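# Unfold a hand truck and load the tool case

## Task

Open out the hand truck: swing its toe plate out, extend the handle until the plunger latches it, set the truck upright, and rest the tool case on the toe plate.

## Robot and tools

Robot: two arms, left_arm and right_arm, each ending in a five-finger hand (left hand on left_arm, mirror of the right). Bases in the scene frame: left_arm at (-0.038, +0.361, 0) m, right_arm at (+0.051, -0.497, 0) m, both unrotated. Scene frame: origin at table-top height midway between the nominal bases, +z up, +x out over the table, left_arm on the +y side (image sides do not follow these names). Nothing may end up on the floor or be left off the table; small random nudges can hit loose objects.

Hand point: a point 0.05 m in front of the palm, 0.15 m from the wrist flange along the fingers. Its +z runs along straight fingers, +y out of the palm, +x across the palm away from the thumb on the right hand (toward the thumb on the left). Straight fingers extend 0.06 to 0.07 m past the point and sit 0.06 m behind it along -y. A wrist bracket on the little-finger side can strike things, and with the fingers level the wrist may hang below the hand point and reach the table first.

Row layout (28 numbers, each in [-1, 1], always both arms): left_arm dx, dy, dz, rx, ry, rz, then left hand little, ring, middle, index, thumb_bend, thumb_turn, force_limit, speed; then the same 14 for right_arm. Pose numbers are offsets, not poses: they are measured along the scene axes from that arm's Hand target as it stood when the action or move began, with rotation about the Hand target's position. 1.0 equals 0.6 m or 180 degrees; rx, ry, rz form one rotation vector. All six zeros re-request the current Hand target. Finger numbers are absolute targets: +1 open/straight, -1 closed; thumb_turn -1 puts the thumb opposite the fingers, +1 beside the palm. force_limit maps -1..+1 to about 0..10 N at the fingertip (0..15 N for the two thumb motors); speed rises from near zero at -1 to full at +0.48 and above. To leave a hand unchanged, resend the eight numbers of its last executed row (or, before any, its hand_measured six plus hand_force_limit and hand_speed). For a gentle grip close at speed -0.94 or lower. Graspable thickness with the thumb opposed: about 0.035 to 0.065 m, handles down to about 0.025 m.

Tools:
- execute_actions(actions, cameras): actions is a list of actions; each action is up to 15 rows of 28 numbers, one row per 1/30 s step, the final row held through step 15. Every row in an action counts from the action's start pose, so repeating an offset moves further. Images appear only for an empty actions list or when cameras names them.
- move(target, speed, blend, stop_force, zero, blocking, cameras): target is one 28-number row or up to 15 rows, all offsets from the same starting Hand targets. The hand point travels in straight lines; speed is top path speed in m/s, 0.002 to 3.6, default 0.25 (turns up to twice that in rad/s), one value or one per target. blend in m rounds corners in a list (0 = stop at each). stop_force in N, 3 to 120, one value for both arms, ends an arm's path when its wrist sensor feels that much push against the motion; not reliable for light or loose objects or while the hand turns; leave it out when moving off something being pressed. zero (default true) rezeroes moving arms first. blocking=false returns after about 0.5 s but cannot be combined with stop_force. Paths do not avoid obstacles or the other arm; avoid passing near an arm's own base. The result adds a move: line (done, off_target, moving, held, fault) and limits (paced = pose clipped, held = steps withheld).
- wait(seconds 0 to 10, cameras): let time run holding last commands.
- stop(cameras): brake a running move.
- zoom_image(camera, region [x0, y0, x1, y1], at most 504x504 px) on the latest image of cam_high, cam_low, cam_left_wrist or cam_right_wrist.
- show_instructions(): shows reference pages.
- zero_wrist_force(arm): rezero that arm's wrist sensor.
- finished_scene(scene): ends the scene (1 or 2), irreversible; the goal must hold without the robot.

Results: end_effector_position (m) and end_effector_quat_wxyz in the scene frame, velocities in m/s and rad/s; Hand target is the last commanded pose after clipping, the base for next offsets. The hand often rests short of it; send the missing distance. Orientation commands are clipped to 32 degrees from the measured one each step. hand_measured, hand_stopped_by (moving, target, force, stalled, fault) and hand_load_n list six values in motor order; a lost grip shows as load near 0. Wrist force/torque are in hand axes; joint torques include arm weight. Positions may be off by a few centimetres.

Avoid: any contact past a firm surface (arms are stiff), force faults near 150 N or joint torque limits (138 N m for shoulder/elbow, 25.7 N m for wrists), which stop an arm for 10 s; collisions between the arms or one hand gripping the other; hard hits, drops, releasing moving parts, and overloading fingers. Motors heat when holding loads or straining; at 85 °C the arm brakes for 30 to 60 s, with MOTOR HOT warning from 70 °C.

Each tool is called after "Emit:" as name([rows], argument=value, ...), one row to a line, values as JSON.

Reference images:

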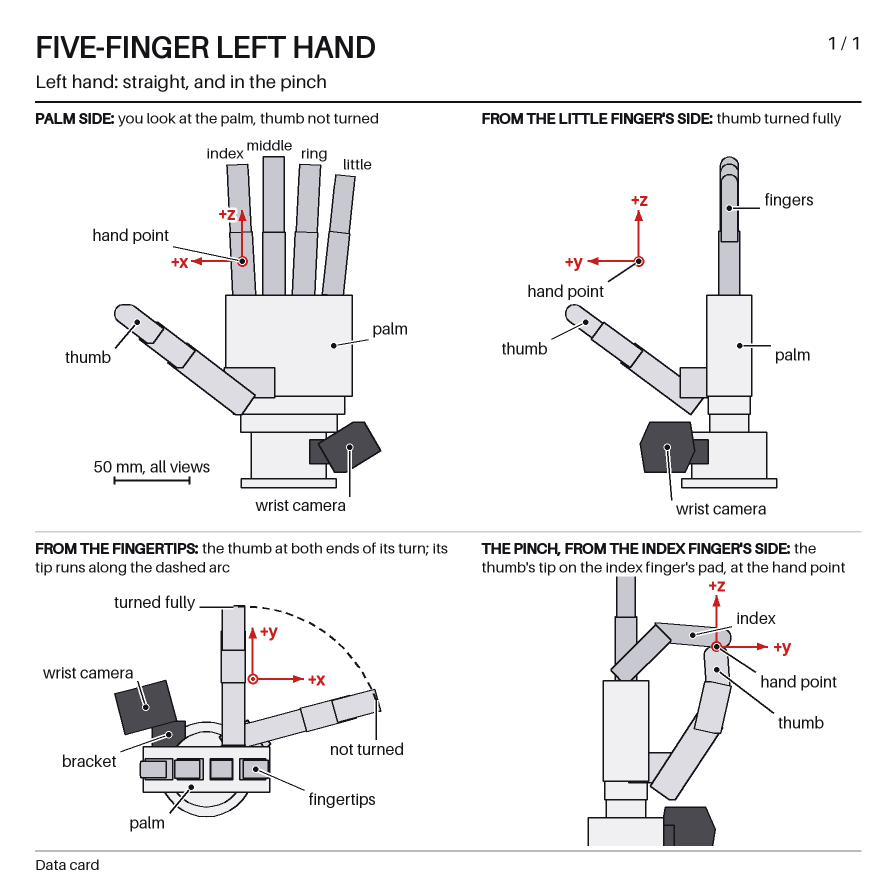

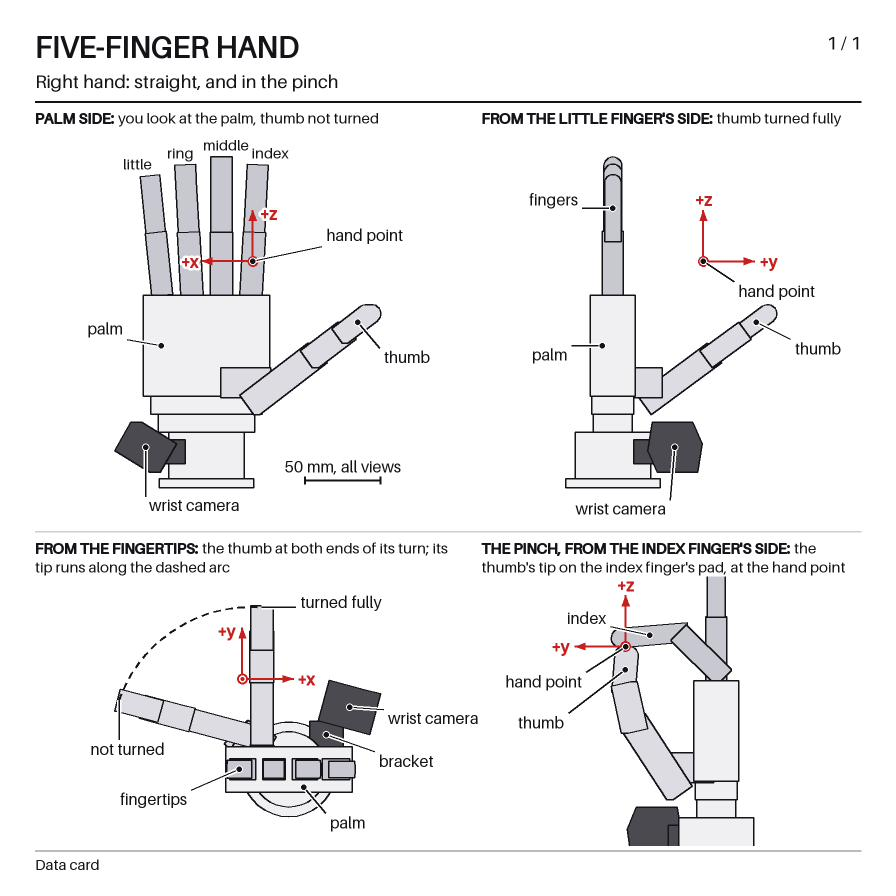

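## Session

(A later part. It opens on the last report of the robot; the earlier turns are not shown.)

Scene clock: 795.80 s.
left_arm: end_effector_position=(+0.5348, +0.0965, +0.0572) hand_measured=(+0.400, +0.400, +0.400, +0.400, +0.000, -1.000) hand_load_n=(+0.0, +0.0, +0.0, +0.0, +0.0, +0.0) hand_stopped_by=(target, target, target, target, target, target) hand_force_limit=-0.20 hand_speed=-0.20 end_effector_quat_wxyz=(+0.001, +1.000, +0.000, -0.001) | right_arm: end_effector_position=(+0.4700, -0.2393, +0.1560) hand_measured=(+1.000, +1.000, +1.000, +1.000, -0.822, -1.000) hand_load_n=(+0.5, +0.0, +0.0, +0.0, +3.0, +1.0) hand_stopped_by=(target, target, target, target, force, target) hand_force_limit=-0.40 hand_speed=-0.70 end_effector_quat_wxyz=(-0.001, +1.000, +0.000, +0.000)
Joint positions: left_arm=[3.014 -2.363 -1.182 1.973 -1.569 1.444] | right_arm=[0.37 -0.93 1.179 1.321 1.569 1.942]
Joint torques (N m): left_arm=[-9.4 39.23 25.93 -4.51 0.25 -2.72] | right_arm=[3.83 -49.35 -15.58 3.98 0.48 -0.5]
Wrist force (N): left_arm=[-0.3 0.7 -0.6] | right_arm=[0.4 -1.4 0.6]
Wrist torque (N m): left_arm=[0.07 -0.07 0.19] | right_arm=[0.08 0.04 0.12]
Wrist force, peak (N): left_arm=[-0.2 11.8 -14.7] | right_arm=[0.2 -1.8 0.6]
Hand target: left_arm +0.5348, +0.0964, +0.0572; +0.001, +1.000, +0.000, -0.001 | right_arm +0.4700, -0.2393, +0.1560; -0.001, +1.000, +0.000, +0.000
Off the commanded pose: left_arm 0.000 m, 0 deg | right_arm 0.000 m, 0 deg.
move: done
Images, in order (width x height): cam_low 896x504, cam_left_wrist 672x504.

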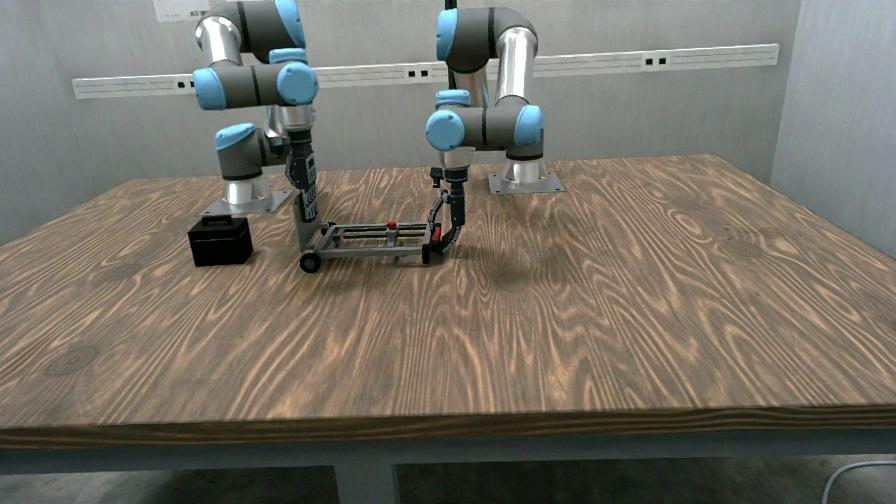

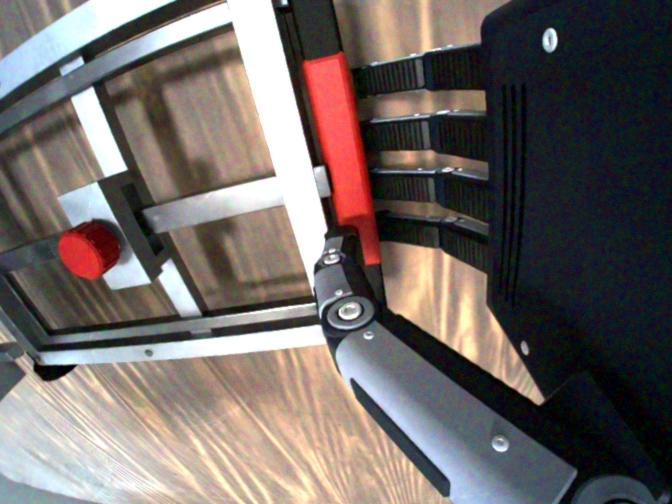

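Emit:
move([
  [0,0,-0.010,0,0,0,0.4,0.4,0.4,0.4,0.0,-1,-0.2,-0.2,0,0,0,0,0,0,1,1,1,1,-1,-1,-0.4,-0.7],
  [0,0,-0.010,0,0,0,0.2,0.2,0.2,0.2,0.0,-1,-0.2,-0.2,0,0,0,0,0,0,1,1,1,1,-1,-1,-0.4,-0.7],
  [0,0,-0.020,0,0,0,0.2,0.2,0.2,0.2,0.0,-1,-0.2,-0.2,0,0,0,0,0,0,1,1,1,1,-1,-1,-0.4,-0.7],
], speed=0.03)

Emit:
move([
  [0,0,0,0,0,0,0.03,0.03,0.03,0.03,0.0,-1,-0.2,-0.2,0,0,0,0,0,0,1,1,1,1,-1,-1,-0.4,-0.7],
  [0,0,-0.013,0,0,0,0.03,0.03,0.03,0.03,0.0,-1,-0.2,-0.2,0,0,0,0,0,0,1,1,1,1,-1,-1,-0.4,-0.7],
], speed=0.03, cameras=["cam_left_wrist","cam_low"])

Emit:
zoom_image(camera="cam_low", region=[400, 180, 480, 260])

Scene clock: 805.27 s.
left_arm: end_effector_position=(+0.5348, +0.0964, +0.0454) hand_measured=(+0.200, +0.200, +0.200, +0.200, +0.000, -1.000) hand_load_n=(+0.0, +0.0, +0.0, +0.0, +0.0, +0.0) hand_stopped_by=(target, target, target, target, target, target) hand_force_limit=-0.20 hand_speed=-0.20 end_effector_quat_wxyz=(+0.001, +1.000, +0.000, -0.001) | right_arm: end_effector_position=(+0.4700, -0.2393, +0.1560) hand_measured=(+1.000, +1.000, +1.000, +1.000, -0.822, -1.000) hand_load_n=(+0.0, +0.0, +0.0, +0.0, +3.0, +1.0) hand_stopped_by=(target, target, target, target, force, target) hand_force_limit=-0.40 hand_speed=-0.70 end_effector_quat_wxyz=(-0.001, +1.000, +0.000, +0.000)
Joint positions: left_arm=[3.014 -2.375 -1.192 1.995 -1.57 1.443] | right_arm=[0.37 -0.93 1.179 1.321 1.569 1.942]
Joint torques (N m): left_arm=[9.48 37.78 5.55 -0.67 -2.44 -1.04] | right_arm=[3.76 -49.61 -15.52 4.01 0.68 -0.52]
Wrist force (N): left_arm=[-0.9 0.6 -0.1] | right_arm=[0.4 -1.4 0.5]
Wrist torque (N m): left_arm=[0.01 0.03 0.16] | right_arm=[0.08 0.04 0.13]
Wrist force, peak (N): left_arm=[-0.8 -30.6 -54.8] | right_arm=[0.5 -1.9 0.4]
Hand target: left_arm +0.5348, +0.0964, +0.0452; +0.001, +1.000, +0.000, -0.001 | right_arm +0.4700, -0.2393, +0.1560; -0.001, +1.000, +0.000, +0.000
Off the commanded pose: left_arm 0.000 m, 0 deg | right_arm 0.000 m, 0 deg.
move: done

Scene clock: 806.57 s.
left_arm: end_effector_position=(+0.5349, +0.0964, +0.0376) hand_measured=(+0.062, +0.062, +0.062, +0.062, +0.002, -1.000) hand_load_n=(+3.5, +4.0, +2.0, +2.0, +2.5, -1.0) hand_stopped_by=(force, force, force, force, target, target) hand_force_limit=-0.20 hand_speed=-0.20 end_effector_quat_wxyz=(+0.001, +1.000, +0.000, +0.000) | right_arm: end_effector_position=(+0.4700, -0.2393, +0.1560) hand_measured=(+1.000, +1.000, +1.000, +1.000, -0.822, -1.000) hand_load_n=(+0.0, +0.0, +0.0, +0.0, +3.5, +1.0) hand_stopped_by=(target, target, target, target, force, target) hand_force_limit=-0.40 hand_speed=-0.70 end_effector_quat_wxyz=(-0.001, +1.000, +0.000, +0.000)
Joint positions: left_arm=[3.014 -2.383 -1.198 2.01 -1.57 1.443] | right_arm=[0.37 -0.93 1.179 1.321 1.569 1.942]
Joint torques (N m): left_arm=[-3.6 10.49 -8.74 3.83 3.9 0.19] | right_arm=[3.77 -49.7 -16.17 3.08 0.56 -0.54]
Wrist force (N): left_arm=[-1.9 -23.6 -52.4] | right_arm=[0.1 0.8 0.4]
Wrist torque (N m): left_arm=[-0.68 -0.44 0.67] | right_arm=[0.06 0.09 0.10]
Wrist force, peak (N): left_arm=[-1.9 -23.6 -52.4] | right_arm=[0.4 -1.6 0.3]
Hand target: left_arm +0.5348, +0.0964, +0.0374; +0.001, +1.000, +0.000, -0.001 | right_arm +0.4700, -0.2393, +0.1560; -0.001, +1.000, +0.000, +0.000
Off the commanded pose: left_arm 0.000 m, 0 deg | right_arm 0.000 m, 0 deg.
move: done
Images, in order (width x height): cam_low 896x504, cam_left_wrist 672x504.

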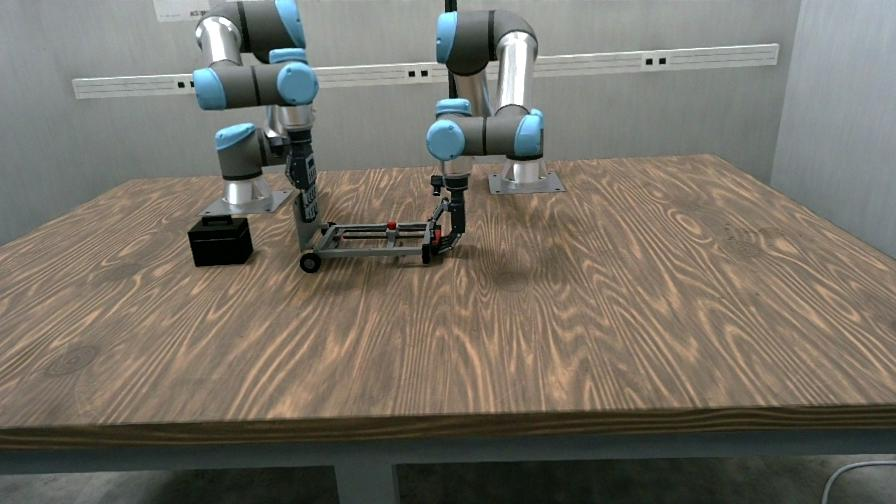

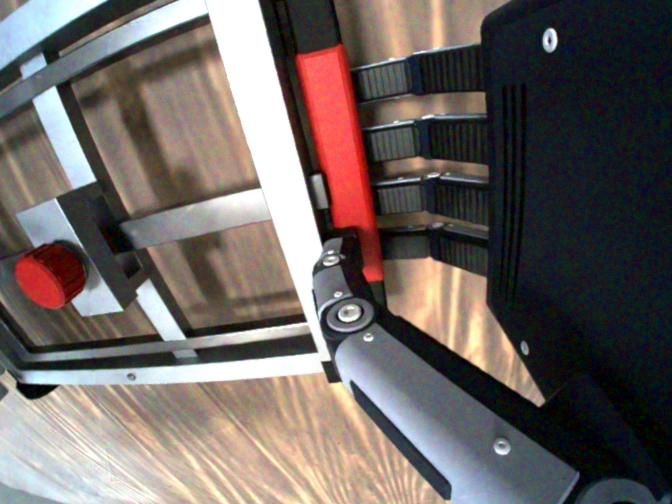

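Scaled by 6.300.

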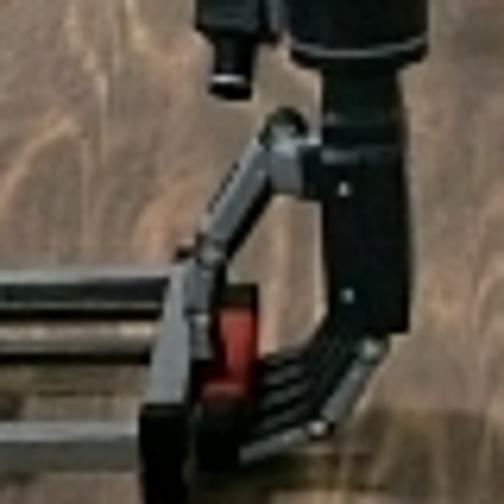

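Emit:
move([
  [0,0,0.0042,0,0,0,0.03,0.03,0.03,0.03,0.0,-1,-0.2,-0.2,0,0,0,0,0,0,1,1,1,1,-1,-1,-0.4,-0.7],
], speed=0.02)

Scene clock: 811.27 s.
left_arm: end_effector_position=(+0.5348, +0.0964, +0.0397) hand_measured=(+0.062, +0.062, +0.062, +0.062, +0.002, -1.000) hand_load_n=(+5.0, +5.5, +3.5, +3.5, +3.0, -0.5) hand_stopped_by=(force, force, force, force, target, target) hand_force_limit=-0.20 hand_speed=-0.20 end_effector_quat_wxyz=(+0.001, +1.000, +0.000, -0.001) | right_arm: end_effector_position=(+0.4700, -0.2393, +0.1560) hand_measured=(+1.000, +1.000, +1.000, +1.000, -0.822, -1.000) hand_load_n=(+0.0, +0.0, +0.0, +0.0, +3.5, +0.5) hand_stopped_by=(target, target, target, target, force, target) hand_force_limit=-0.40 hand_speed=-0.70 end_effector_quat_wxyz=(-0.001, +1.000, +0.000, +0.000)
Joint positions: left_arm=[3.014 -2.381 -1.197 2.006 -1.57 1.443] | right_arm=[0.37 -0.93 1.179 1.321 1.569 1.942]
Joint torques (N m): left_arm=[-18.21 40.98 20.99 -2.25 4 2.59] | right_arm=[2.97 -50.16 -15.72 1.18 0.65 -0.45]
Wrist force (N): left_arm=[-2.1 -20.1 -28.7] | right_arm=[0.3 0.9 0.5]
Wrist torque (N m): left_arm=[-0.63 0.06 0.67] | right_arm=[0.04 0.06 0.11]
Wrist force, peak (N): left_arm=[-1.6 -24.5 -54.6] | right_arm=[0.4 1.2 0.5]
Hand target: left_arm +0.5348, +0.0964, +0.0399; +0.001, +1.000, +0.000, -0.001 | right_arm +0.4700, -0.2393, +0.1560; -0.001, +1.000, +0.000, +0.000
Off the commanded pose: left_arm 0.000 m, 0 deg | right_arm 0.000 m, 0 deg.
move: done

Emit:
move([
  [0,0.005,0.0025,0,0,0,0.03,0.03,0.03,0.03,0.0,-1,-0.2,-0.2,0,0,0,0,0,0,1,1,1,1,-1,-1,-0.4,-0.7],
], speed=0.02)

Emit:
move([
  [0,0.035,0.0,0,0,0,0.03,0.03,0.03,0.03,0.0,-1,-0.2,-0.2,0,0,0,0,0,0,1,1,1,1,-1,-1,-0.4,-0.7],
], speed=0.02, stop_force=22, cameras=["cam_left_wrist","cam_low"])

Emit:
zoom_image(camera="cam_low", region=[400, 180, 480, 260])

Scene clock: 818.63 s.
left_arm: end_effector_position=(+0.5348, +0.0991, +0.0413) hand_measured=(+0.062, +0.062, +0.062, +0.062, +0.004, -1.000) hand_load_n=(+2.5, +2.5, +0.5, +1.0, +12.5, +0.5) hand_stopped_by=(force, force, force, force, target, target) hand_force_limit=-0.20 hand_speed=-0.20 end_effector_quat_wxyz=(+0.001, +1.000, +0.000, -0.001) | right_arm: end_effector_position=(+0.4700, -0.2393, +0.1560) hand_measured=(+1.000, +1.000, +1.000, +1.000, -0.822, -1.000) hand_load_n=(+0.0, +0.0, +0.0, +0.0, +3.5, +0.5) hand_stopped_by=(target, target, target, target, force, target) hand_force_limit=-0.40 hand_speed=-0.70 end_effector_quat_wxyz=(-0.001, +1.000, +0.000, +0.000)
Joint positions: left_arm=[3.019 -2.377 -1.2 2.005 -1.569 1.448] | right_arm=[0.37 -0.93 1.179 1.321 1.569 1.942]
Joint torques (N m): left_arm=[12.24 43.69 0.54 -3.51 -4.62 2.39] | right_arm=[3.39 -49.91 -16.66 1.23 0.55 -0.42]
Wrist force (N): left_arm=[-1.1 8.7 -20.1] | right_arm=[0.2 0.5 -0.1]
Wrist torque (N m): left_arm=[0.27 0.04 -0.16] | right_arm=[0.10 0.06 0.10]
Wrist force, peak (N): left_arm=[-2.2 -20.4 -28.6] | right_arm=[0.4 1.2 0.8]
Hand target: left_arm +0.5348, +0.0994, +0.0414; +0.001, +1.000, +0.000, -0.001 | right_arm +0.4700, -0.2393, +0.1560; -0.001, +1.000, +0.000, +0.000
Off the commanded pose: left_arm 0.000 m, 0 deg | right_arm 0.000 m, 0 deg.
move: done

Scene clock: 820.70 s.
left_arm: end_effector_position=(+0.5348, +0.1204, +0.0414) hand_measured=(+0.062, +0.062, +0.062, +0.062, +0.000, -1.000) hand_load_n=(+0.0, +0.0, +0.0, +0.0, +0.0, +0.0) hand_stopped_by=(force, force, force, force, target, target) hand_force_limit=-0.20 hand_speed=-0.20 end_effector_quat_wxyz=(+0.001, +1.000, +0.000, -0.001) | right_arm: end_effector_position=(+0.4700, -0.2393, +0.1560) hand_measured=(+1.000, +1.000, +1.000, +1.000, -0.822, -1.000) hand_load_n=(+0.0, +0.0, +0.0, +0.0, +3.5, +1.0) hand_stopped_by=(target, target, target, target, force, target) hand_force_limit=-0.40 hand_speed=-0.70 end_effector_quat_wxyz=(-0.001, +1.000, +0.000, +0.000)
Joint positions: left_arm=[3.056 -2.36 -1.23 2.019 -1.57 1.486] | right_arm=[0.37 -0.93 1.179 1.321 1.569 1.942]
Joint torques (N m): left_arm=[9.75 55.81 4.63 -0.65 2.5 2.86] | right_arm=[3.02 -49.51 -16.26 1.25 0.64 -0.31]
Wrist force (N): left_arm=[-1.9 0.9 -0.6] | right_arm=[0.2 0.6 0.4]
Wrist torque (N m): left_arm=[0.11 0.18 -0.08] | right_arm=[0.09 0.06 0.11]
Wrist force, peak (N): left_arm=[-1.4 12.0 -21.1] | right_arm=[0.1 0.8 0.4]
Hand target: left_arm +0.5348, +0.1204, +0.0414; +0.001, +1.000, +0.000, -0.001 | right_arm +0.4700, -0.2393, +0.1560; -0.001, +1.000, +0.000, +0.000
Off the commanded pose: left_arm 0.000 m, 0 deg | right_arm 0.000 m, 0 deg.
move: done
Images, in order (width x height): cam_low 896x504, cam_left_wrist 672x504.

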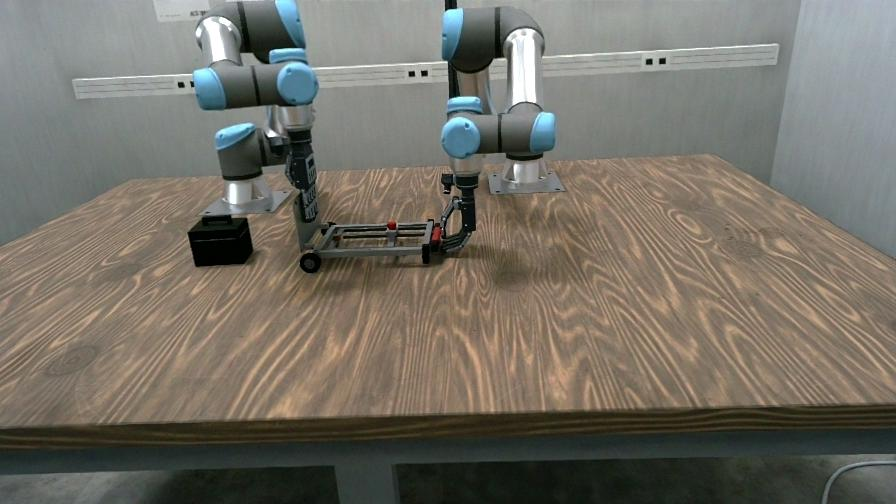

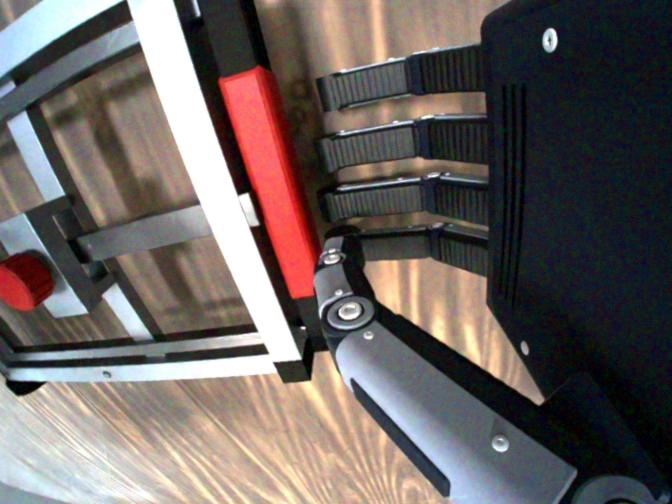

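Scaled by 6.300.

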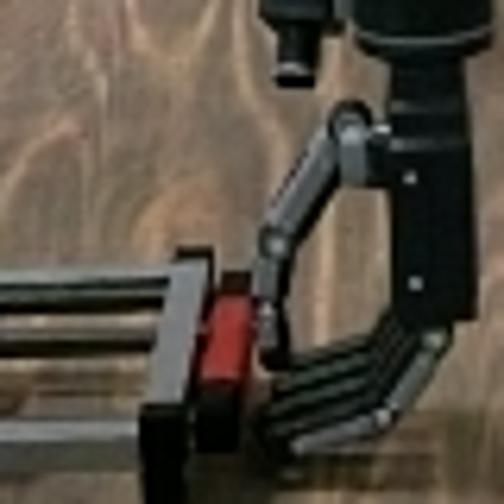

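Emit:
move([
  [0,0.03,0.1,0,0,0,1,1,1,1,1,-1,-0.2,0.2,0,0,0,0,0,0,1,1,1,1,-1,-1,-0.4,-0.7],
  [-0.08,0,0.35,0,0,0,1,1,1,1,1,-1,-0.2,0.2,0,0,0,0,0,0,1,1,1,1,-1,-1,-0.4,-0.7],
], speed=0.2, blend=[0.03,0], cameras=["cam_left_wrist","cam_high"])

Emit:
zoom_image(camera="cam_left_wrist", region=[150, 180, 400, 380])

Emit:
zoom_image(camera="cam_high", region=[360, 250, 510, 350])

Scene clock: 850.77 s.
left_arm: end_effector_position=(+0.4869, +0.1204, +0.2513) hand_measured=(+1.000, +1.000, +1.000, +1.000, +1.000, -1.000) hand_load_n=(+0.0, +0.0, +0.0, +0.0, +0.0, +0.0) hand_stopped_by=(target, target, target, target, target, target) hand_force_limit=-0.20 hand_speed=0.20 end_effector_quat_wxyz=(+0.001, +1.000, +0.000, -0.001) | right_arm: end_effector_position=(+0.4700, -0.2393, +0.1560) hand_measured=(+1.000, +1.000, +1.000, +1.000, -0.822, -1.000) hand_load_n=(+0.0, +0.0, +0.0, +0.0, +3.5, +1.0) hand_stopped_by=(target, target, target, target, force, target) hand_force_limit=-0.40 hand_speed=-0.70 end_effector_quat_wxyz=(-0.001, +1.000, +0.000, +0.000)
Joint positions: left_arm=[3.048 -2.107 -1.102 1.637 -1.57 1.478] | right_arm=[0.37 -0.93 1.179 1.321 1.569 1.942]
Joint torques (N m): left_arm=[-9.99 49.68 30.35 -4.47 -2.59 -2.55] | right_arm=[3.05 -49.92 -16.73 1.26 0.64 -0.34]
Wrist force (N): left_arm=[-3.1 -0.7 0.1] | right_arm=[0.0 0.5 0.5]
Wrist torque (N m): left_arm=[-0.18 0.40 0.04] | right_arm=[0.07 0.08 0.10]
Wrist force, peak (N): left_arm=[-1.9 21.2 -28.5] | right_arm=[0.1 0.7 0.7]
Hand target: left_arm +0.4868, +0.1204, +0.2514; +0.001, +1.000, +0.000, -0.001 | right_arm +0.4700, -0.2393, +0.1560; -0.001, +1.000, +0.000, +0.000
Off the commanded pose: left_arm 0.000 m, 0 deg | right_arm 0.000 m, 0 deg.
move: done
Images, in order (width x height): cam_high 896x504, cam_left_wrist 672x504.

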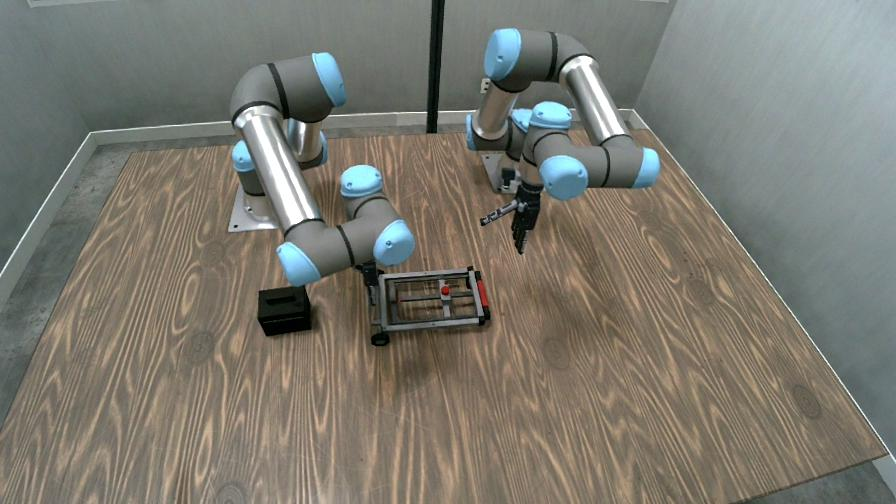

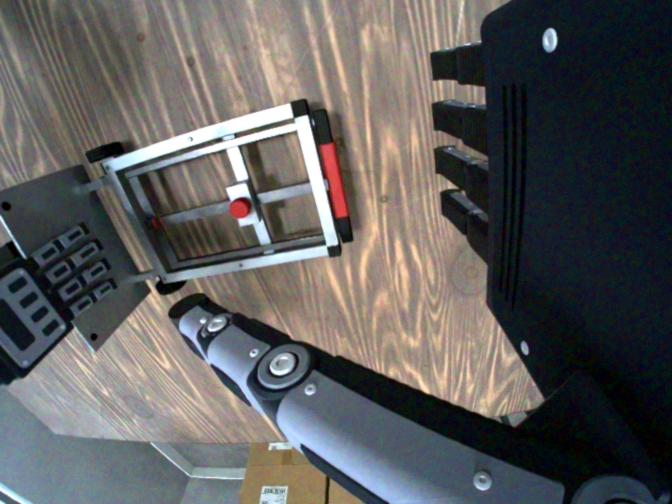

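Scaled by 2.016 from the camera's 672x504 image, which has a finer 960x720 frame.

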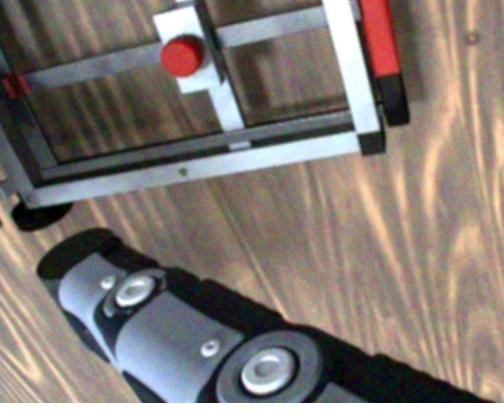

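Scaled by 3.360.

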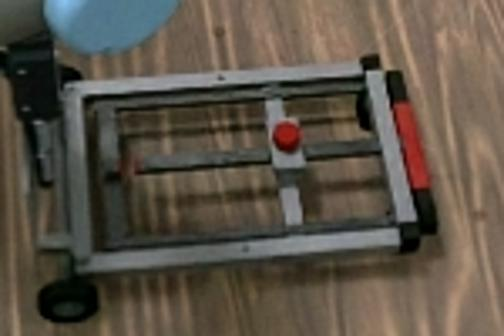

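Emit:
zoom_image(camera="cam_left_wrist", region=[80, 80, 370, 310])

Emit:
zoom_image(camera="cam_left_wrist", region=[270, 80, 370, 270])

Scaled by 1.738 from the camera's 672x504 image, which has a finer 960x720 frame.

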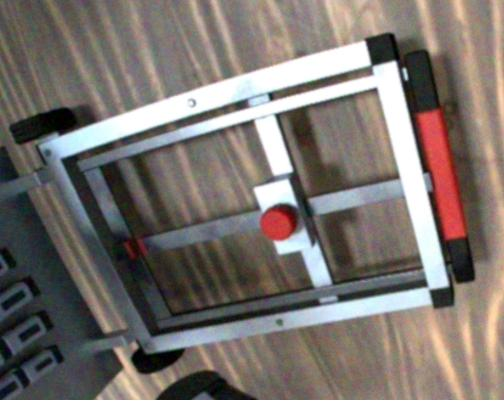

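Scaled by 2.653 from the camera's 672x504 image, which has a finer 960x720 frame.

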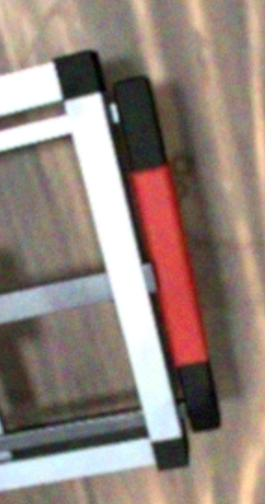

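Emit:
move([
  [0.08,0.03,-0.15,0,0,0,0.4,0.4,0.4,0.4,1,-1,-0.2,0.2,0,0,0,0,0,0,1,1,1,1,-1,-1,-0.4,-0.7],
  [0.08,0.03,-0.322,0,0,0,0.4,0.4,0.4,0.4,1,-1,-0.2,0.2,0,0,0,0,0,0,1,1,1,1,-1,-1,-0.4,-0.7],
], speed=0.15, blend=[0.0,0])

Emit:
move(target=[0,-0.074,0,0,0,0,0.4,0.4,0.4,0.4,1,-1,-0.2,0.2,0,0,0,0,0,0,1,1,1,1,-1,-1,-0.4,-0.7], speed=0.05, stop_force=5)

Emit:
execute_actions([
  [[0,0,0,0,0,0,0.4,0.4,0.4,0.4,-0.25,-1,-0.5,-0.3,0,0,0,0,0,0,1,1,1,1,-1,-1,-0.4,-0.7]],
], cameras=["cam_left_wrist","cam_low"])

Emit:
zoom_image(camera="cam_low", region=[400, 180, 480, 260])

Scene clock: 892.47 s.
left_arm: end_effector_position=(+0.5348, +0.1384, +0.0584) hand_measured=(+0.400, +0.400, +0.400, +0.400, +1.000, -1.000) hand_load_n=(+0.0, +0.0, +0.0, +0.0, +0.0, +0.0) hand_stopped_by=(target, target, target, target, target, target) hand_force_limit=-0.20 hand_speed=0.20 end_effector_quat_wxyz=(+0.001, +1.000, +0.000, -0.001) | right_arm: end_effector_position=(+0.4700, -0.2393, +0.1560) hand_measured=(+1.000, +1.000, +1.000, +1.000, -0.822, -1.000) hand_load_n=(+0.0, +0.0, +0.0, +0.0, +3.0, +1.0) hand_stopped_by=(target, target, target, target, force, target) hand_force_limit=-0.40 hand_speed=-0.70 end_effector_quat_wxyz=(-0.001, +1.000, +0.000, +0.000)
Joint positions: left_arm=[3.089 -2.33 -1.238 1.997 -1.57 1.518] | right_arm=[0.37 -0.93 1.179 1.321 1.569 1.942]
Joint torques (N m): left_arm=[-6.54 36.12 5.92 -0.68 2.45 -2.48] | right_arm=[2.09 -49.87 -16.35 1.36 0.56 -0.26]
Wrist force (N): left_arm=[-3.1 -0.5 0.5] | right_arm=[0.3 0.4 0.3]
Wrist torque (N m): left_arm=[-0.16 0.39 -0.10] | right_arm=[0.08 0.04 0.11]
Wrist force, peak (N): left_arm=[-3.5 -0.5 -0.7] | right_arm=[-0.1 0.6 0.7]
Hand target: left_arm +0.5348, +0.1384, +0.0582; +0.001, +1.000, +0.000, -0.001 | right_arm +0.4700, -0.2393, +0.1560; -0.001, +1.000, +0.000, +0.000
Off the commanded pose: left_arm 0.000 m, 0 deg | right_arm 0.000 m, 0 deg.
move: done

Scene clock: 894.43 s.
left_arm: end_effector_position=(+0.5348, +0.0940, +0.0582) hand_measured=(+0.400, +0.400, +0.400, +0.400, +1.000, -1.000) hand_load_n=(+0.0, +0.0, +0.0, +0.0, -0.5, +0.0) hand_stopped_by=(target, target, target, target, target, target) hand_force_limit=-0.20 hand_speed=0.20 end_effector_quat_wxyz=(+0.001, +1.000, +0.000, -0.001) | right_arm: end_effector_position=(+0.4700, -0.2393, +0.1560) hand_measured=(+1.000, +1.000, +1.000, +1.000, -0.822, -1.000) hand_load_n=(+0.5, +0.0, +0.0, +0.0, +3.0, +1.0) hand_stopped_by=(target, target, target, target, force, target) hand_force_limit=-0.40 hand_speed=-0.70 end_effector_quat_wxyz=(-0.001, +1.000, +0.000, +0.000)
Joint positions: left_arm=[3.009 -2.364 -1.177 1.969 -1.57 1.439] | right_arm=[0.37 -0.93 1.179 1.321 1.569 1.942]
Joint torques (N m): left_arm=[-9.53 36.96 27.09 -4.43 -2.45 -2.53] | right_arm=[1.99 -50.18 -16.97 1.38 0.68 -0.44]
Wrist force (N): left_arm=[-3.0 -0.4 0.3] | right_arm=[0.0 0.2 0.6]
Wrist torque (N m): left_arm=[-0.16 0.36 0.07] | right_arm=[0.03 0.07 0.09]
Wrist force, peak (N): left_arm=[-3.0 -1.4 0.5] | right_arm=[0.0 0.6 0.7]
Hand target: left_arm +0.5348, +0.0940, +0.0582; +0.001, +1.000, +0.000, -0.001 | right_arm +0.4700, -0.2393, +0.1560; -0.001, +1.000, +0.000, +0.000
Off the commanded pose: left_arm 0.000 m, 0 deg | right_arm 0.000 m, 0 deg.
move: done

Scene clock: 895.97 s.
left_arm: end_effector_position=(+0.5348, +0.0940, +0.0582) hand_measured=(+0.400, +0.400, +0.400, +0.400, -0.250, -1.000) hand_load_n=(+0.0, +0.0, +0.0, +0.0, +0.0, +0.0) hand_stopped_by=(target, target, target, target, target, target) hand_force_limit=-0.50 hand_speed=-0.30 end_effector_quat_wxyz=(+0.001, +1.000, +0.000, -0.001) | right_arm: end_effector_position=(+0.4700, -0.2393, +0.1560) hand_measured=(+1.000, +1.000, +1.000, +1.000, -0.822, -1.000) hand_load_n=(-0.5, +0.0, +0.0, +0.0, +3.0, +1.0) hand_stopped_by=(target, target, target, target, force, target) hand_force_limit=-0.40 hand_speed=-0.70 end_effector_quat_wxyz=(-0.001, +1.000, +0.000, +0.000)
Joint positions: left_arm=[3.009 -2.364 -1.177 1.969 -1.57 1.439] | right_arm=[0.37 -0.93 1.179 1.321 1.569 1.942]
Joint torques (N m): left_arm=[-9.35 37.17 25.7 -3.68 -2.41 -2.47] | right_arm=[2.42 -49.5 -16.67 1.4 0.62 -0.3]
Wrist force (N): left_arm=[-2.9 -0.6 0.5] | right_arm=[0.0 0.4 0.4]
Wrist torque (N m): left_arm=[-0.20 0.34 0.08] | right_arm=[0.07 0.09 0.09]
Wrist force, peak (N): left_arm=[-3.1 -0.6 0.6] | right_arm=[-0.1 0.8 0.6]
Hand target: left_arm +0.5348, +0.0940, +0.0582; +0.001, +1.000, +0.000, -0.001 | right_arm +0.4700, -0.2393, +0.1560; -0.001, +1.000, +0.000, +0.000
Off the commanded pose: left_arm 0.000 m, 0 deg | right_arm 0.000 m, 0 deg.
Images, in order (width x height): cam_low 896x504, cam_left_wrist 672x504.

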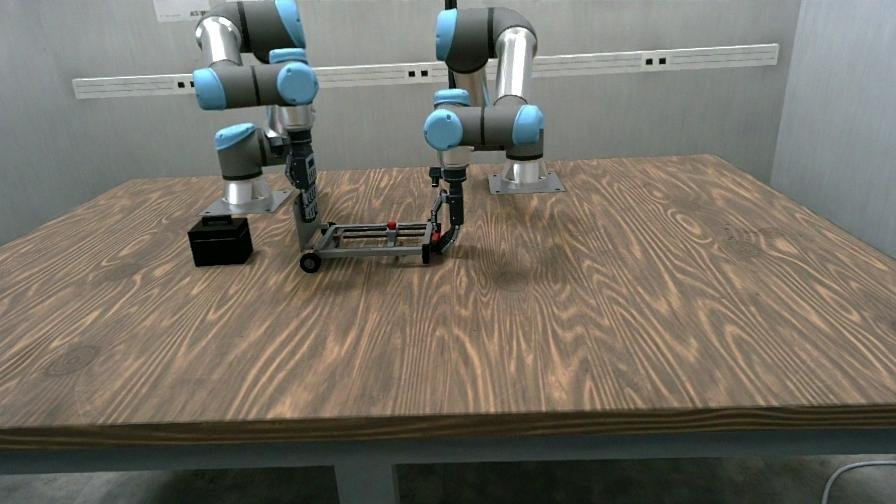

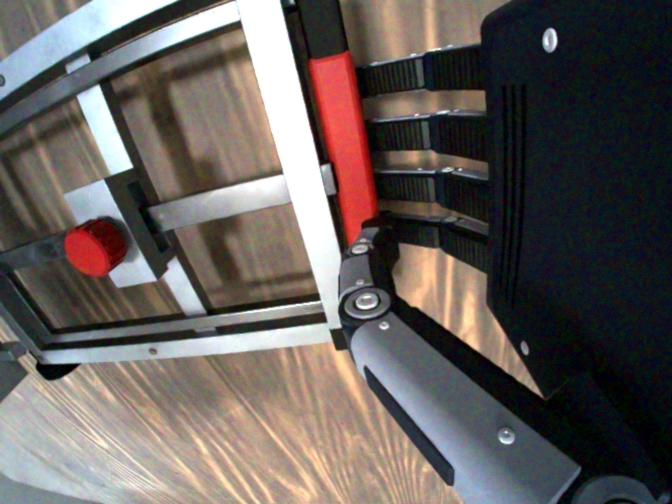

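Scaled by 6.300.

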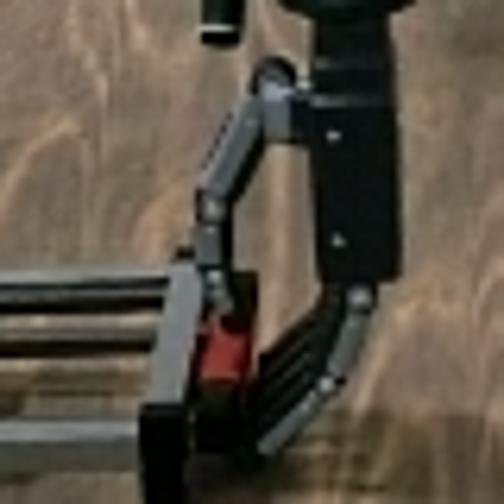

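Emit:
move(target=[0,0,-0.015,0,0,0,0.4,0.4,0.4,0.4,-0.25,-1,-0.5,-0.3,0,0,0,0,0,0,1,1,1,1,-1,-1,-0.4,-0.7], speed=0.015, stop_force=3)

Emit:
execute_actions([
  [[0,0,0,0,0,0,-0.6,-0.6,-0.6,-0.6,-0.25,-1,0.2,-0.7,0,0,0,0,0,0,1,1,1,1,-1,-1,-0.4,-0.7]],
], cameras=["cam_left_wrist","cam_low"])

Emit:
zoom_image(camera="cam_low", region=[400, 180, 480, 260])

Scene clock: 903.77 s.
left_arm: end_effector_position=(+0.5348, +0.0940, +0.0539) hand_measured=(+0.400, +0.400, +0.400, +0.400, -0.250, -1.000) hand_load_n=(+0.0, +0.0, -1.0, +0.0, +0.0, +0.0) hand_stopped_by=(target, target, target, target, target, target) hand_force_limit=-0.50 hand_speed=-0.30 end_effector_quat_wxyz=(+0.001, +1.000, +0.000, -0.001) | right_arm: end_effector_position=(+0.4700, -0.2393, +0.1560) hand_measured=(+1.000, +1.000, +1.000, +1.000, -0.822, -1.000) hand_load_n=(+0.0, +0.0, +0.0, +0.0, +3.0, +1.0) hand_stopped_by=(target, target, target, target, force, target) hand_force_limit=-0.40 hand_speed=-0.70 end_effector_quat_wxyz=(-0.001, +1.000, +0.000, +0.000)
Joint positions: left_arm=[3.009 -2.368 -1.181 1.977 -1.57 1.439] | right_arm=[0.37 -0.93 1.179 1.321 1.569 1.942]
Joint torques (N m): left_arm=[-10.2 54.29 26.24 -4.09 2.57 -2.47] | right_arm=[2.02 -49.25 -17.42 1.44 0.58 -0.32]
Wrist force (N): left_arm=[-2.7 -1.8 -2.8] | right_arm=[0.0 0.7 0.5]
Wrist torque (N m): left_arm=[-0.11 0.25 0.11] | right_arm=[0.11 0.08 0.11]
Wrist force, peak (N): left_arm=[-2.9 -7.0 -11.4] | right_arm=[0.0 0.8 0.5]
Hand target: left_arm +0.5348, +0.0940, +0.0539; +0.001, +1.000, +0.000, -0.001 (not the last commanded pose) | right_arm +0.4700, -0.2393, +0.1560; -0.001, +1.000, +0.000, +0.000
Off the commanded pose: left_arm 0.005 m, 0 deg | right_arm 0.000 m, 0 deg.
move: contact (left_arm)

Scene clock: 904.47 s.
left_arm: end_effector_position=(+0.5348, +0.0940, +0.0539) hand_measured=(+0.074, +0.100, +0.074, +0.072, -0.252, -1.000) hand_load_n=(+7.0, +0.0, +4.5, +4.5, -4.5, -0.5) hand_stopped_by=(force, force, force, force, target, target) hand_force_limit=0.20 hand_speed=-0.70 end_effector_quat_wxyz=(+0.001, +1.000, +0.000, -0.001) | right_arm: end_effector_position=(+0.4700, -0.2393, +0.1560) hand_measured=(+1.000, +1.000, +1.000, +1.000, -0.822, -1.000) hand_load_n=(+0.0, -0.5, +0.0, +0.0, +3.0, +1.0) hand_stopped_by=(target, target, target, target, force, target) hand_force_limit=-0.40 hand_speed=-0.70 end_effector_quat_wxyz=(-0.001, +1.000, +0.000, +0.000)
Joint positions: left_arm=[3.009 -2.368 -1.181 1.977 -1.57 1.439] | right_arm=[0.37 -0.93 1.179 1.321 1.569 1.942]
Joint torques (N m): left_arm=[-7.23 54.58 26.24 -4.16 0.41 -2.39] | right_arm=[1.54 -49.67 -17.22 1.38 0.52 -0.36]
Wrist force (N): left_arm=[-2.6 -7.1 7.3] | right_arm=[-0.3 1.8 -2.9]
Wrist torque (N m): left_arm=[-0.51 0.83 0.19] | right_arm=[0.19 0.10 0.06]
Wrist force, peak (N): left_arm=[-3.3 -11.0 8.8] | right_arm=[0.2 4.1 -2.9]
Hand target: left_arm +0.5348, +0.0940, +0.0539; +0.001, +1.000, +0.000, -0.001 | right_arm +0.4700, -0.2393, +0.1560; -0.001, +1.000, +0.000, +0.000
Off the commanded pose: left_arm 0.000 m, 0 deg | right_arm 0.000 m, 0 deg.
Images, in order (width x height): cam_low 896x504, cam_left_wrist 672x504.

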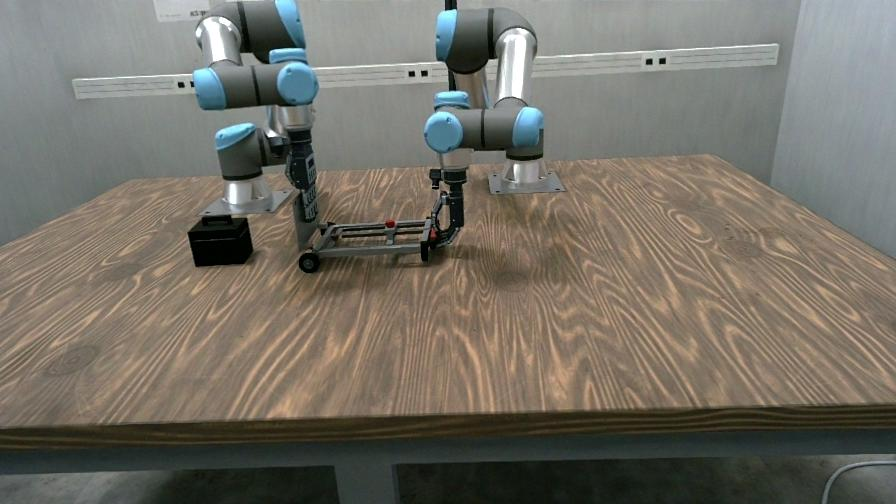

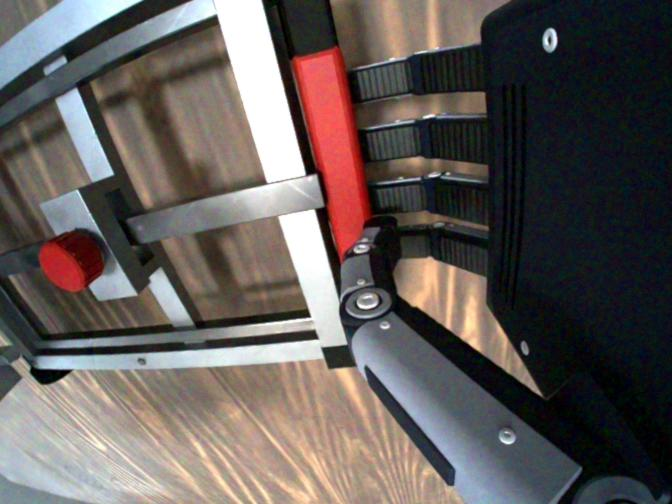

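Scaled by 6.300.

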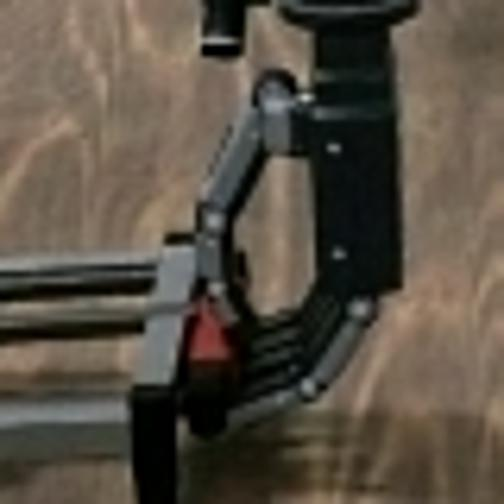

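Emit:
execute_actions([
  [[0,0,0,0,0,0,-0.6,-0.6,-0.6,-0.6,-0.9,-1,0.3,-0.75,0,0,0,0,0,0,1,1,1,1,-1,-1,-0.4,-0.7]],
])

Emit:
move(target=[0,0.035,0,0,0,0,-0.6,-0.6,-0.6,-0.6,-0.9,-1,0.3,-0.75,0,0,0,0,0,0,1,1,1,1,-1,-1,-0.4,-0.7], speed=0.015, stop_force=35, cameras=["cam_left_wrist","cam_low"])

Emit:
zoom_image(camera="cam_low", region=[400, 180, 480, 260])

Scene clock: 913.20 s.
left_arm: end_effector_position=(+0.5348, +0.0940, +0.0539) hand_measured=(+0.074, +0.100, +0.074, +0.072, -0.764, -1.000) hand_load_n=(+4.5, +0.0, +2.0, +2.0, +9.5, +2.0) hand_stopped_by=(force, force, force, force, force, target) hand_force_limit=0.30 hand_speed=-0.75 end_effector_quat_wxyz=(+0.001, +1.000, +0.000, -0.001) | right_arm: end_effector_position=(+0.4700, -0.2393, +0.1560) hand_measured=(+1.000, +1.000, +1.000, +1.000, -0.822, -1.000) hand_load_n=(+0.0, +0.0, +0.0, +0.0, +3.0, +1.0) hand_stopped_by=(target, target, target, target, force, target) hand_force_limit=-0.40 hand_speed=-0.70 end_effector_quat_wxyz=(-0.001, +1.000, +0.000, +0.000)
Joint positions: left_arm=[3.009 -2.368 -1.181 1.977 -1.57 1.439] | right_arm=[0.37 -0.93 1.179 1.321 1.569 1.942]
Joint torques (N m): left_arm=[6.21 55.2 23.79 -4.2 -0.77 -1.53] | right_arm=[1.49 -49.67 -17.41 1.5 0.72 -0.17]
Wrist force (N): left_arm=[-3.0 -5.4 8.2] | right_arm=[-0.3 3.7 -3.0]
Wrist torque (N m): left_arm=[-0.45 0.69 0.22] | right_arm=[0.26 0.07 0.07]
Wrist force, peak (N): left_arm=[-2.7 -6.8 8.0] | right_arm=[-0.1 4.0 -3.1]
Hand target: left_arm +0.5348, +0.0940, +0.0539; +0.001, +1.000, +0.000, -0.001 | right_arm +0.4700, -0.2393, +0.1560; -0.001, +1.000, +0.000, +0.000
Off the commanded pose: left_arm 0.000 m, 0 deg | right_arm 0.000 m, 0 deg.

Scene clock: 915.57 s.
left_arm: end_effector_position=(+0.5348, +0.1150, +0.0539) hand_measured=(+0.072, +0.100, +0.074, +0.072, -0.764, -1.000) hand_load_n=(+0.0, +0.0, +2.5, +0.0, +9.0, +2.0) hand_stopped_by=(force, force, force, force, force, target) hand_force_limit=0.30 hand_speed=-0.75 end_effector_quat_wxyz=(+0.001, +1.000, +0.000, -0.001) | right_arm: end_effector_position=(+0.4700, -0.2393, +0.1560) hand_measured=(+1.000, +1.000, +1.000, +1.000, -0.822, -1.000) hand_load_n=(+0.0, +0.0, +0.0, +0.0, +3.0, +0.5) hand_stopped_by=(target, target, target, target, force, target) hand_force_limit=-0.40 hand_speed=-0.70 end_effector_quat_wxyz=(-0.001, +1.000, +0.000, +0.000)
Joint positions: left_arm=[3.047 -2.351 -1.212 1.991 -1.57 1.476] | right_arm=[0.37 -0.93 1.179 1.321 1.569 1.942]
Joint torques (N m): left_arm=[9.06 56.33 4.93 -0.69 2.79 2.71] | right_arm=[1.26 -49.58 -17.52 1.54 0.79 -0.2]
Wrist force (N): left_arm=[-3.2 -2.7 1.0] | right_arm=[0.2 1.1 0.6]
Wrist torque (N m): left_arm=[-0.27 0.44 -0.07] | right_arm=[0.04 0.03 0.09]
Wrist force, peak (N): left_arm=[-3.1 -5.3 8.9] | right_arm=[-0.2 3.8 -3.1]
Hand target: left_arm +0.5348, +0.1150, +0.0539; +0.001, +1.000, +0.000, -0.001 | right_arm +0.4700, -0.2393, +0.1560; -0.001, +1.000, +0.000, +0.000
Off the commanded pose: left_arm 0.000 m, 0 deg | right_arm 0.000 m, 0 deg.
move: done
Images, in order (width x height): cam_low 896x504, cam_left_wrist 672x504.

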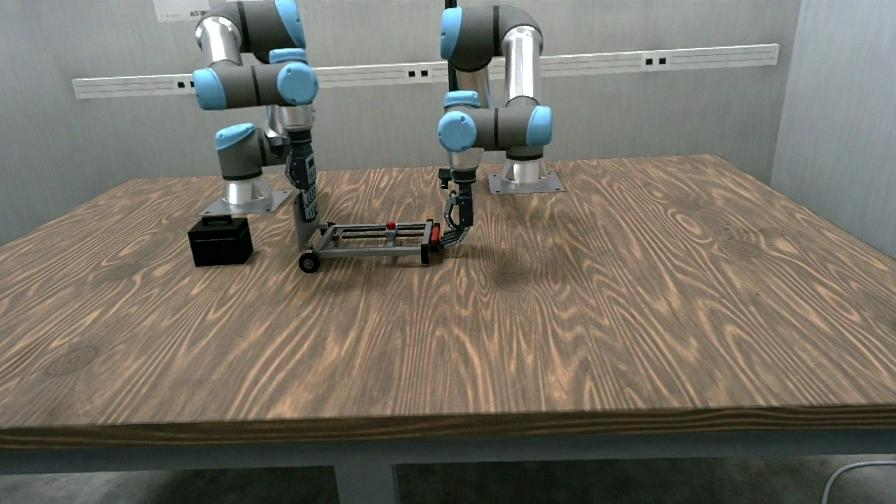

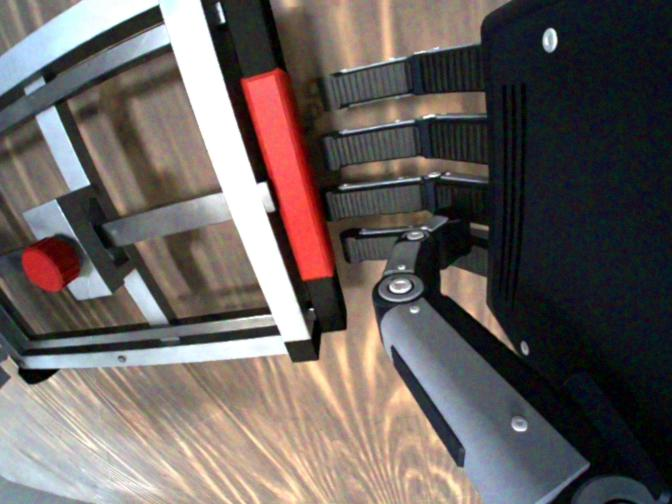

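Scaled by 6.300.

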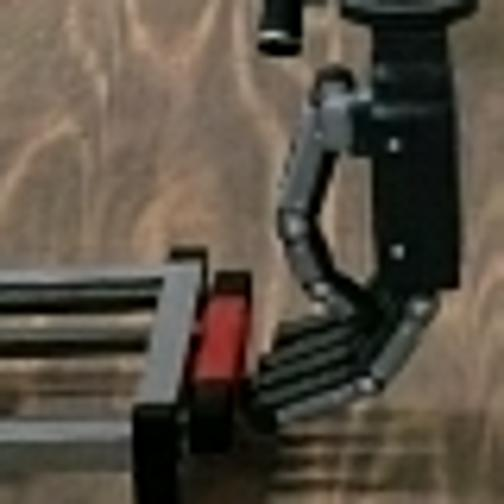

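Emit:
move([
  [0,0.05,0.05,0,0,0,1,1,1,1,1,-1,-0.2,0.3,0,0,0,0,0,0,1,1,1,1,-1,-1,-0.4,-0.7],
  [0,0.05,0.25,0,0,0,1,1,1,1,1,1,-0.2,0.3,0,0,0,0,0,0,1,1,1,1,-1,-1,-0.4,-0.7],
  [0.06,-0.30,0.21,0,0,0,1,1,1,1,1,1,-0.2,0.3,0,0,0,0,0,0,1,1,1,1,-1,-1,-0.4,-0.7],
], speed=0.15, cameras=["cam_left_wrist","cam_high"])

Emit:
zoom_image(camera="cam_left_wrist", region=[60, 120, 400, 420])

Scene clock: 966.13 s.
left_arm: end_effector_position=(+0.5706, -0.0649, +0.1798) hand_measured=(+1.000, +1.000, +1.000, +1.000, +1.000, +1.000) hand_load_n=(+0.0, +0.0, +0.0, +0.0, +0.0, +0.0) hand_stopped_by=(target, target, target, target, target, target) hand_force_limit=-0.20 hand_speed=0.30 end_effector_quat_wxyz=(+0.001, +1.000, +0.000, +0.000) | right_arm: end_effector_position=(+0.4700, -0.2393, +0.1560) hand_measured=(+1.000, +1.000, +1.000, +1.000, -0.822, -1.000) hand_load_n=(+0.0, +0.0, +0.0, +0.0, +3.0, +0.5) hand_stopped_by=(target, target, target, target, force, target) hand_force_limit=-0.40 hand_speed=-0.70 end_effector_quat_wxyz=(-0.001, +1.000, +0.000, +0.000)
Joint positions: left_arm=[2.774 -2.734 -0.152 1.316 -1.569 1.203] | right_arm=[0.37 -0.93 1.179 1.321 1.569 1.942]
Joint torques (N m): left_arm=[-9.69 47.11 27.99 -4.34 -2.58 -2.56] | right_arm=[0.42 -49.58 -16.76 2.8 0.72 -0.2]
Wrist force (N): left_arm=[-3.2 -0.2 -0.4] | right_arm=[-0.2 1.0 0.9]
Wrist torque (N m): left_arm=[-0.08 0.36 0.02] | right_arm=[0.01 0.07 0.06]
Wrist force, peak (N): left_arm=[-3.6 21.0 -32.0] | right_arm=[0.0 1.2 0.8]
Hand target: left_arm +0.5708, -0.0650, +0.1799; +0.001, +1.000, +0.000, -0.001 | right_arm +0.4700, -0.2393, +0.1560; -0.001, +1.000, +0.000, +0.000
Off the commanded pose: left_arm 0.000 m, 0 deg | right_arm 0.000 m, 0 deg.
move: done
Images, in order (width x height): cam_high 896x504, cam_left_wrist 672x504.

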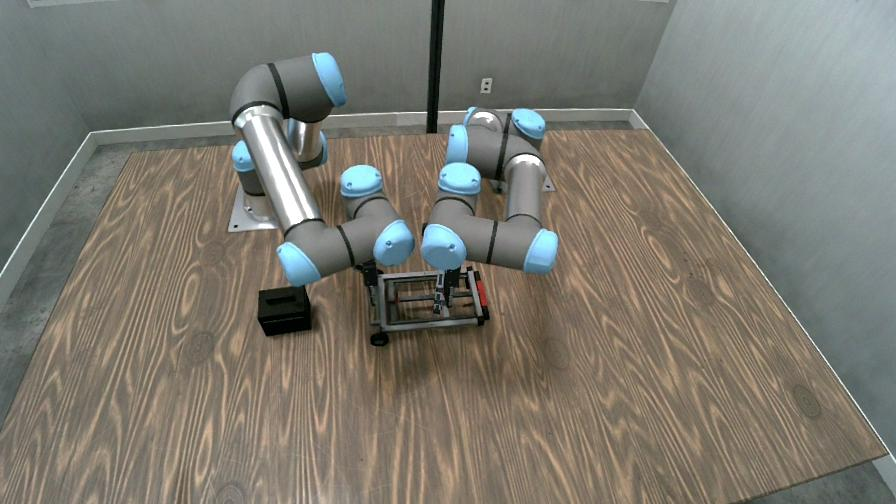

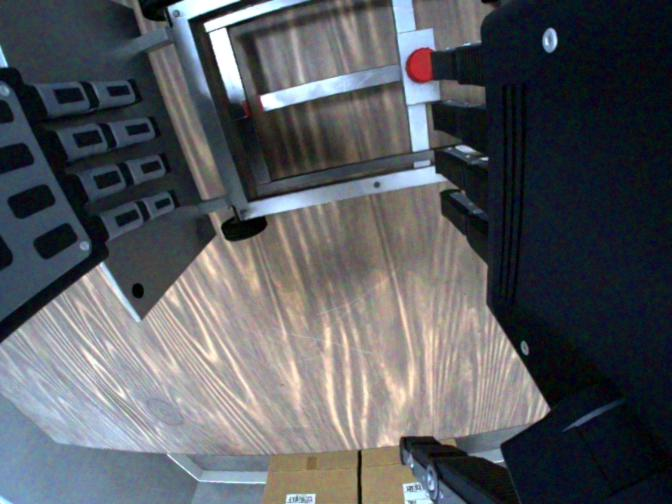

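Scaled by 1.482 from the camera's 672x504 image, which has a finer 960x720 frame.

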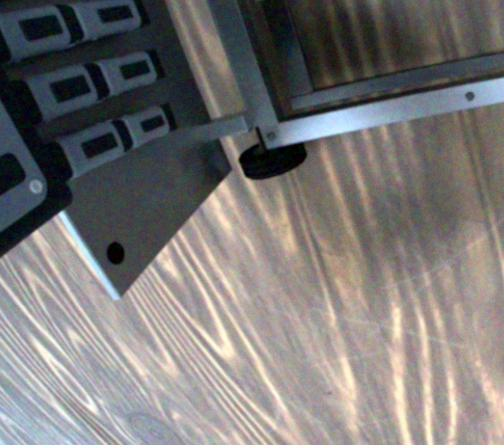

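Emit:
zoom_image(camera="cam_left_wrist", region=[120, 0, 460, 260])

Scaled by 1.482 from the camera's 672x504 image, which has a finer 960x720 frame.

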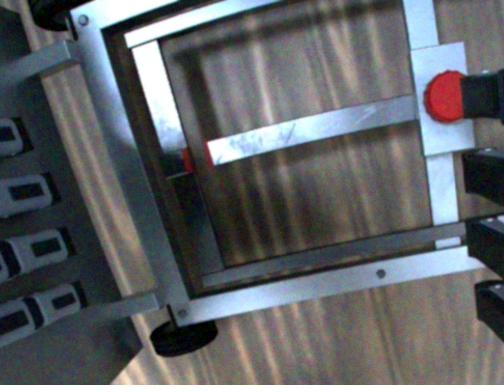

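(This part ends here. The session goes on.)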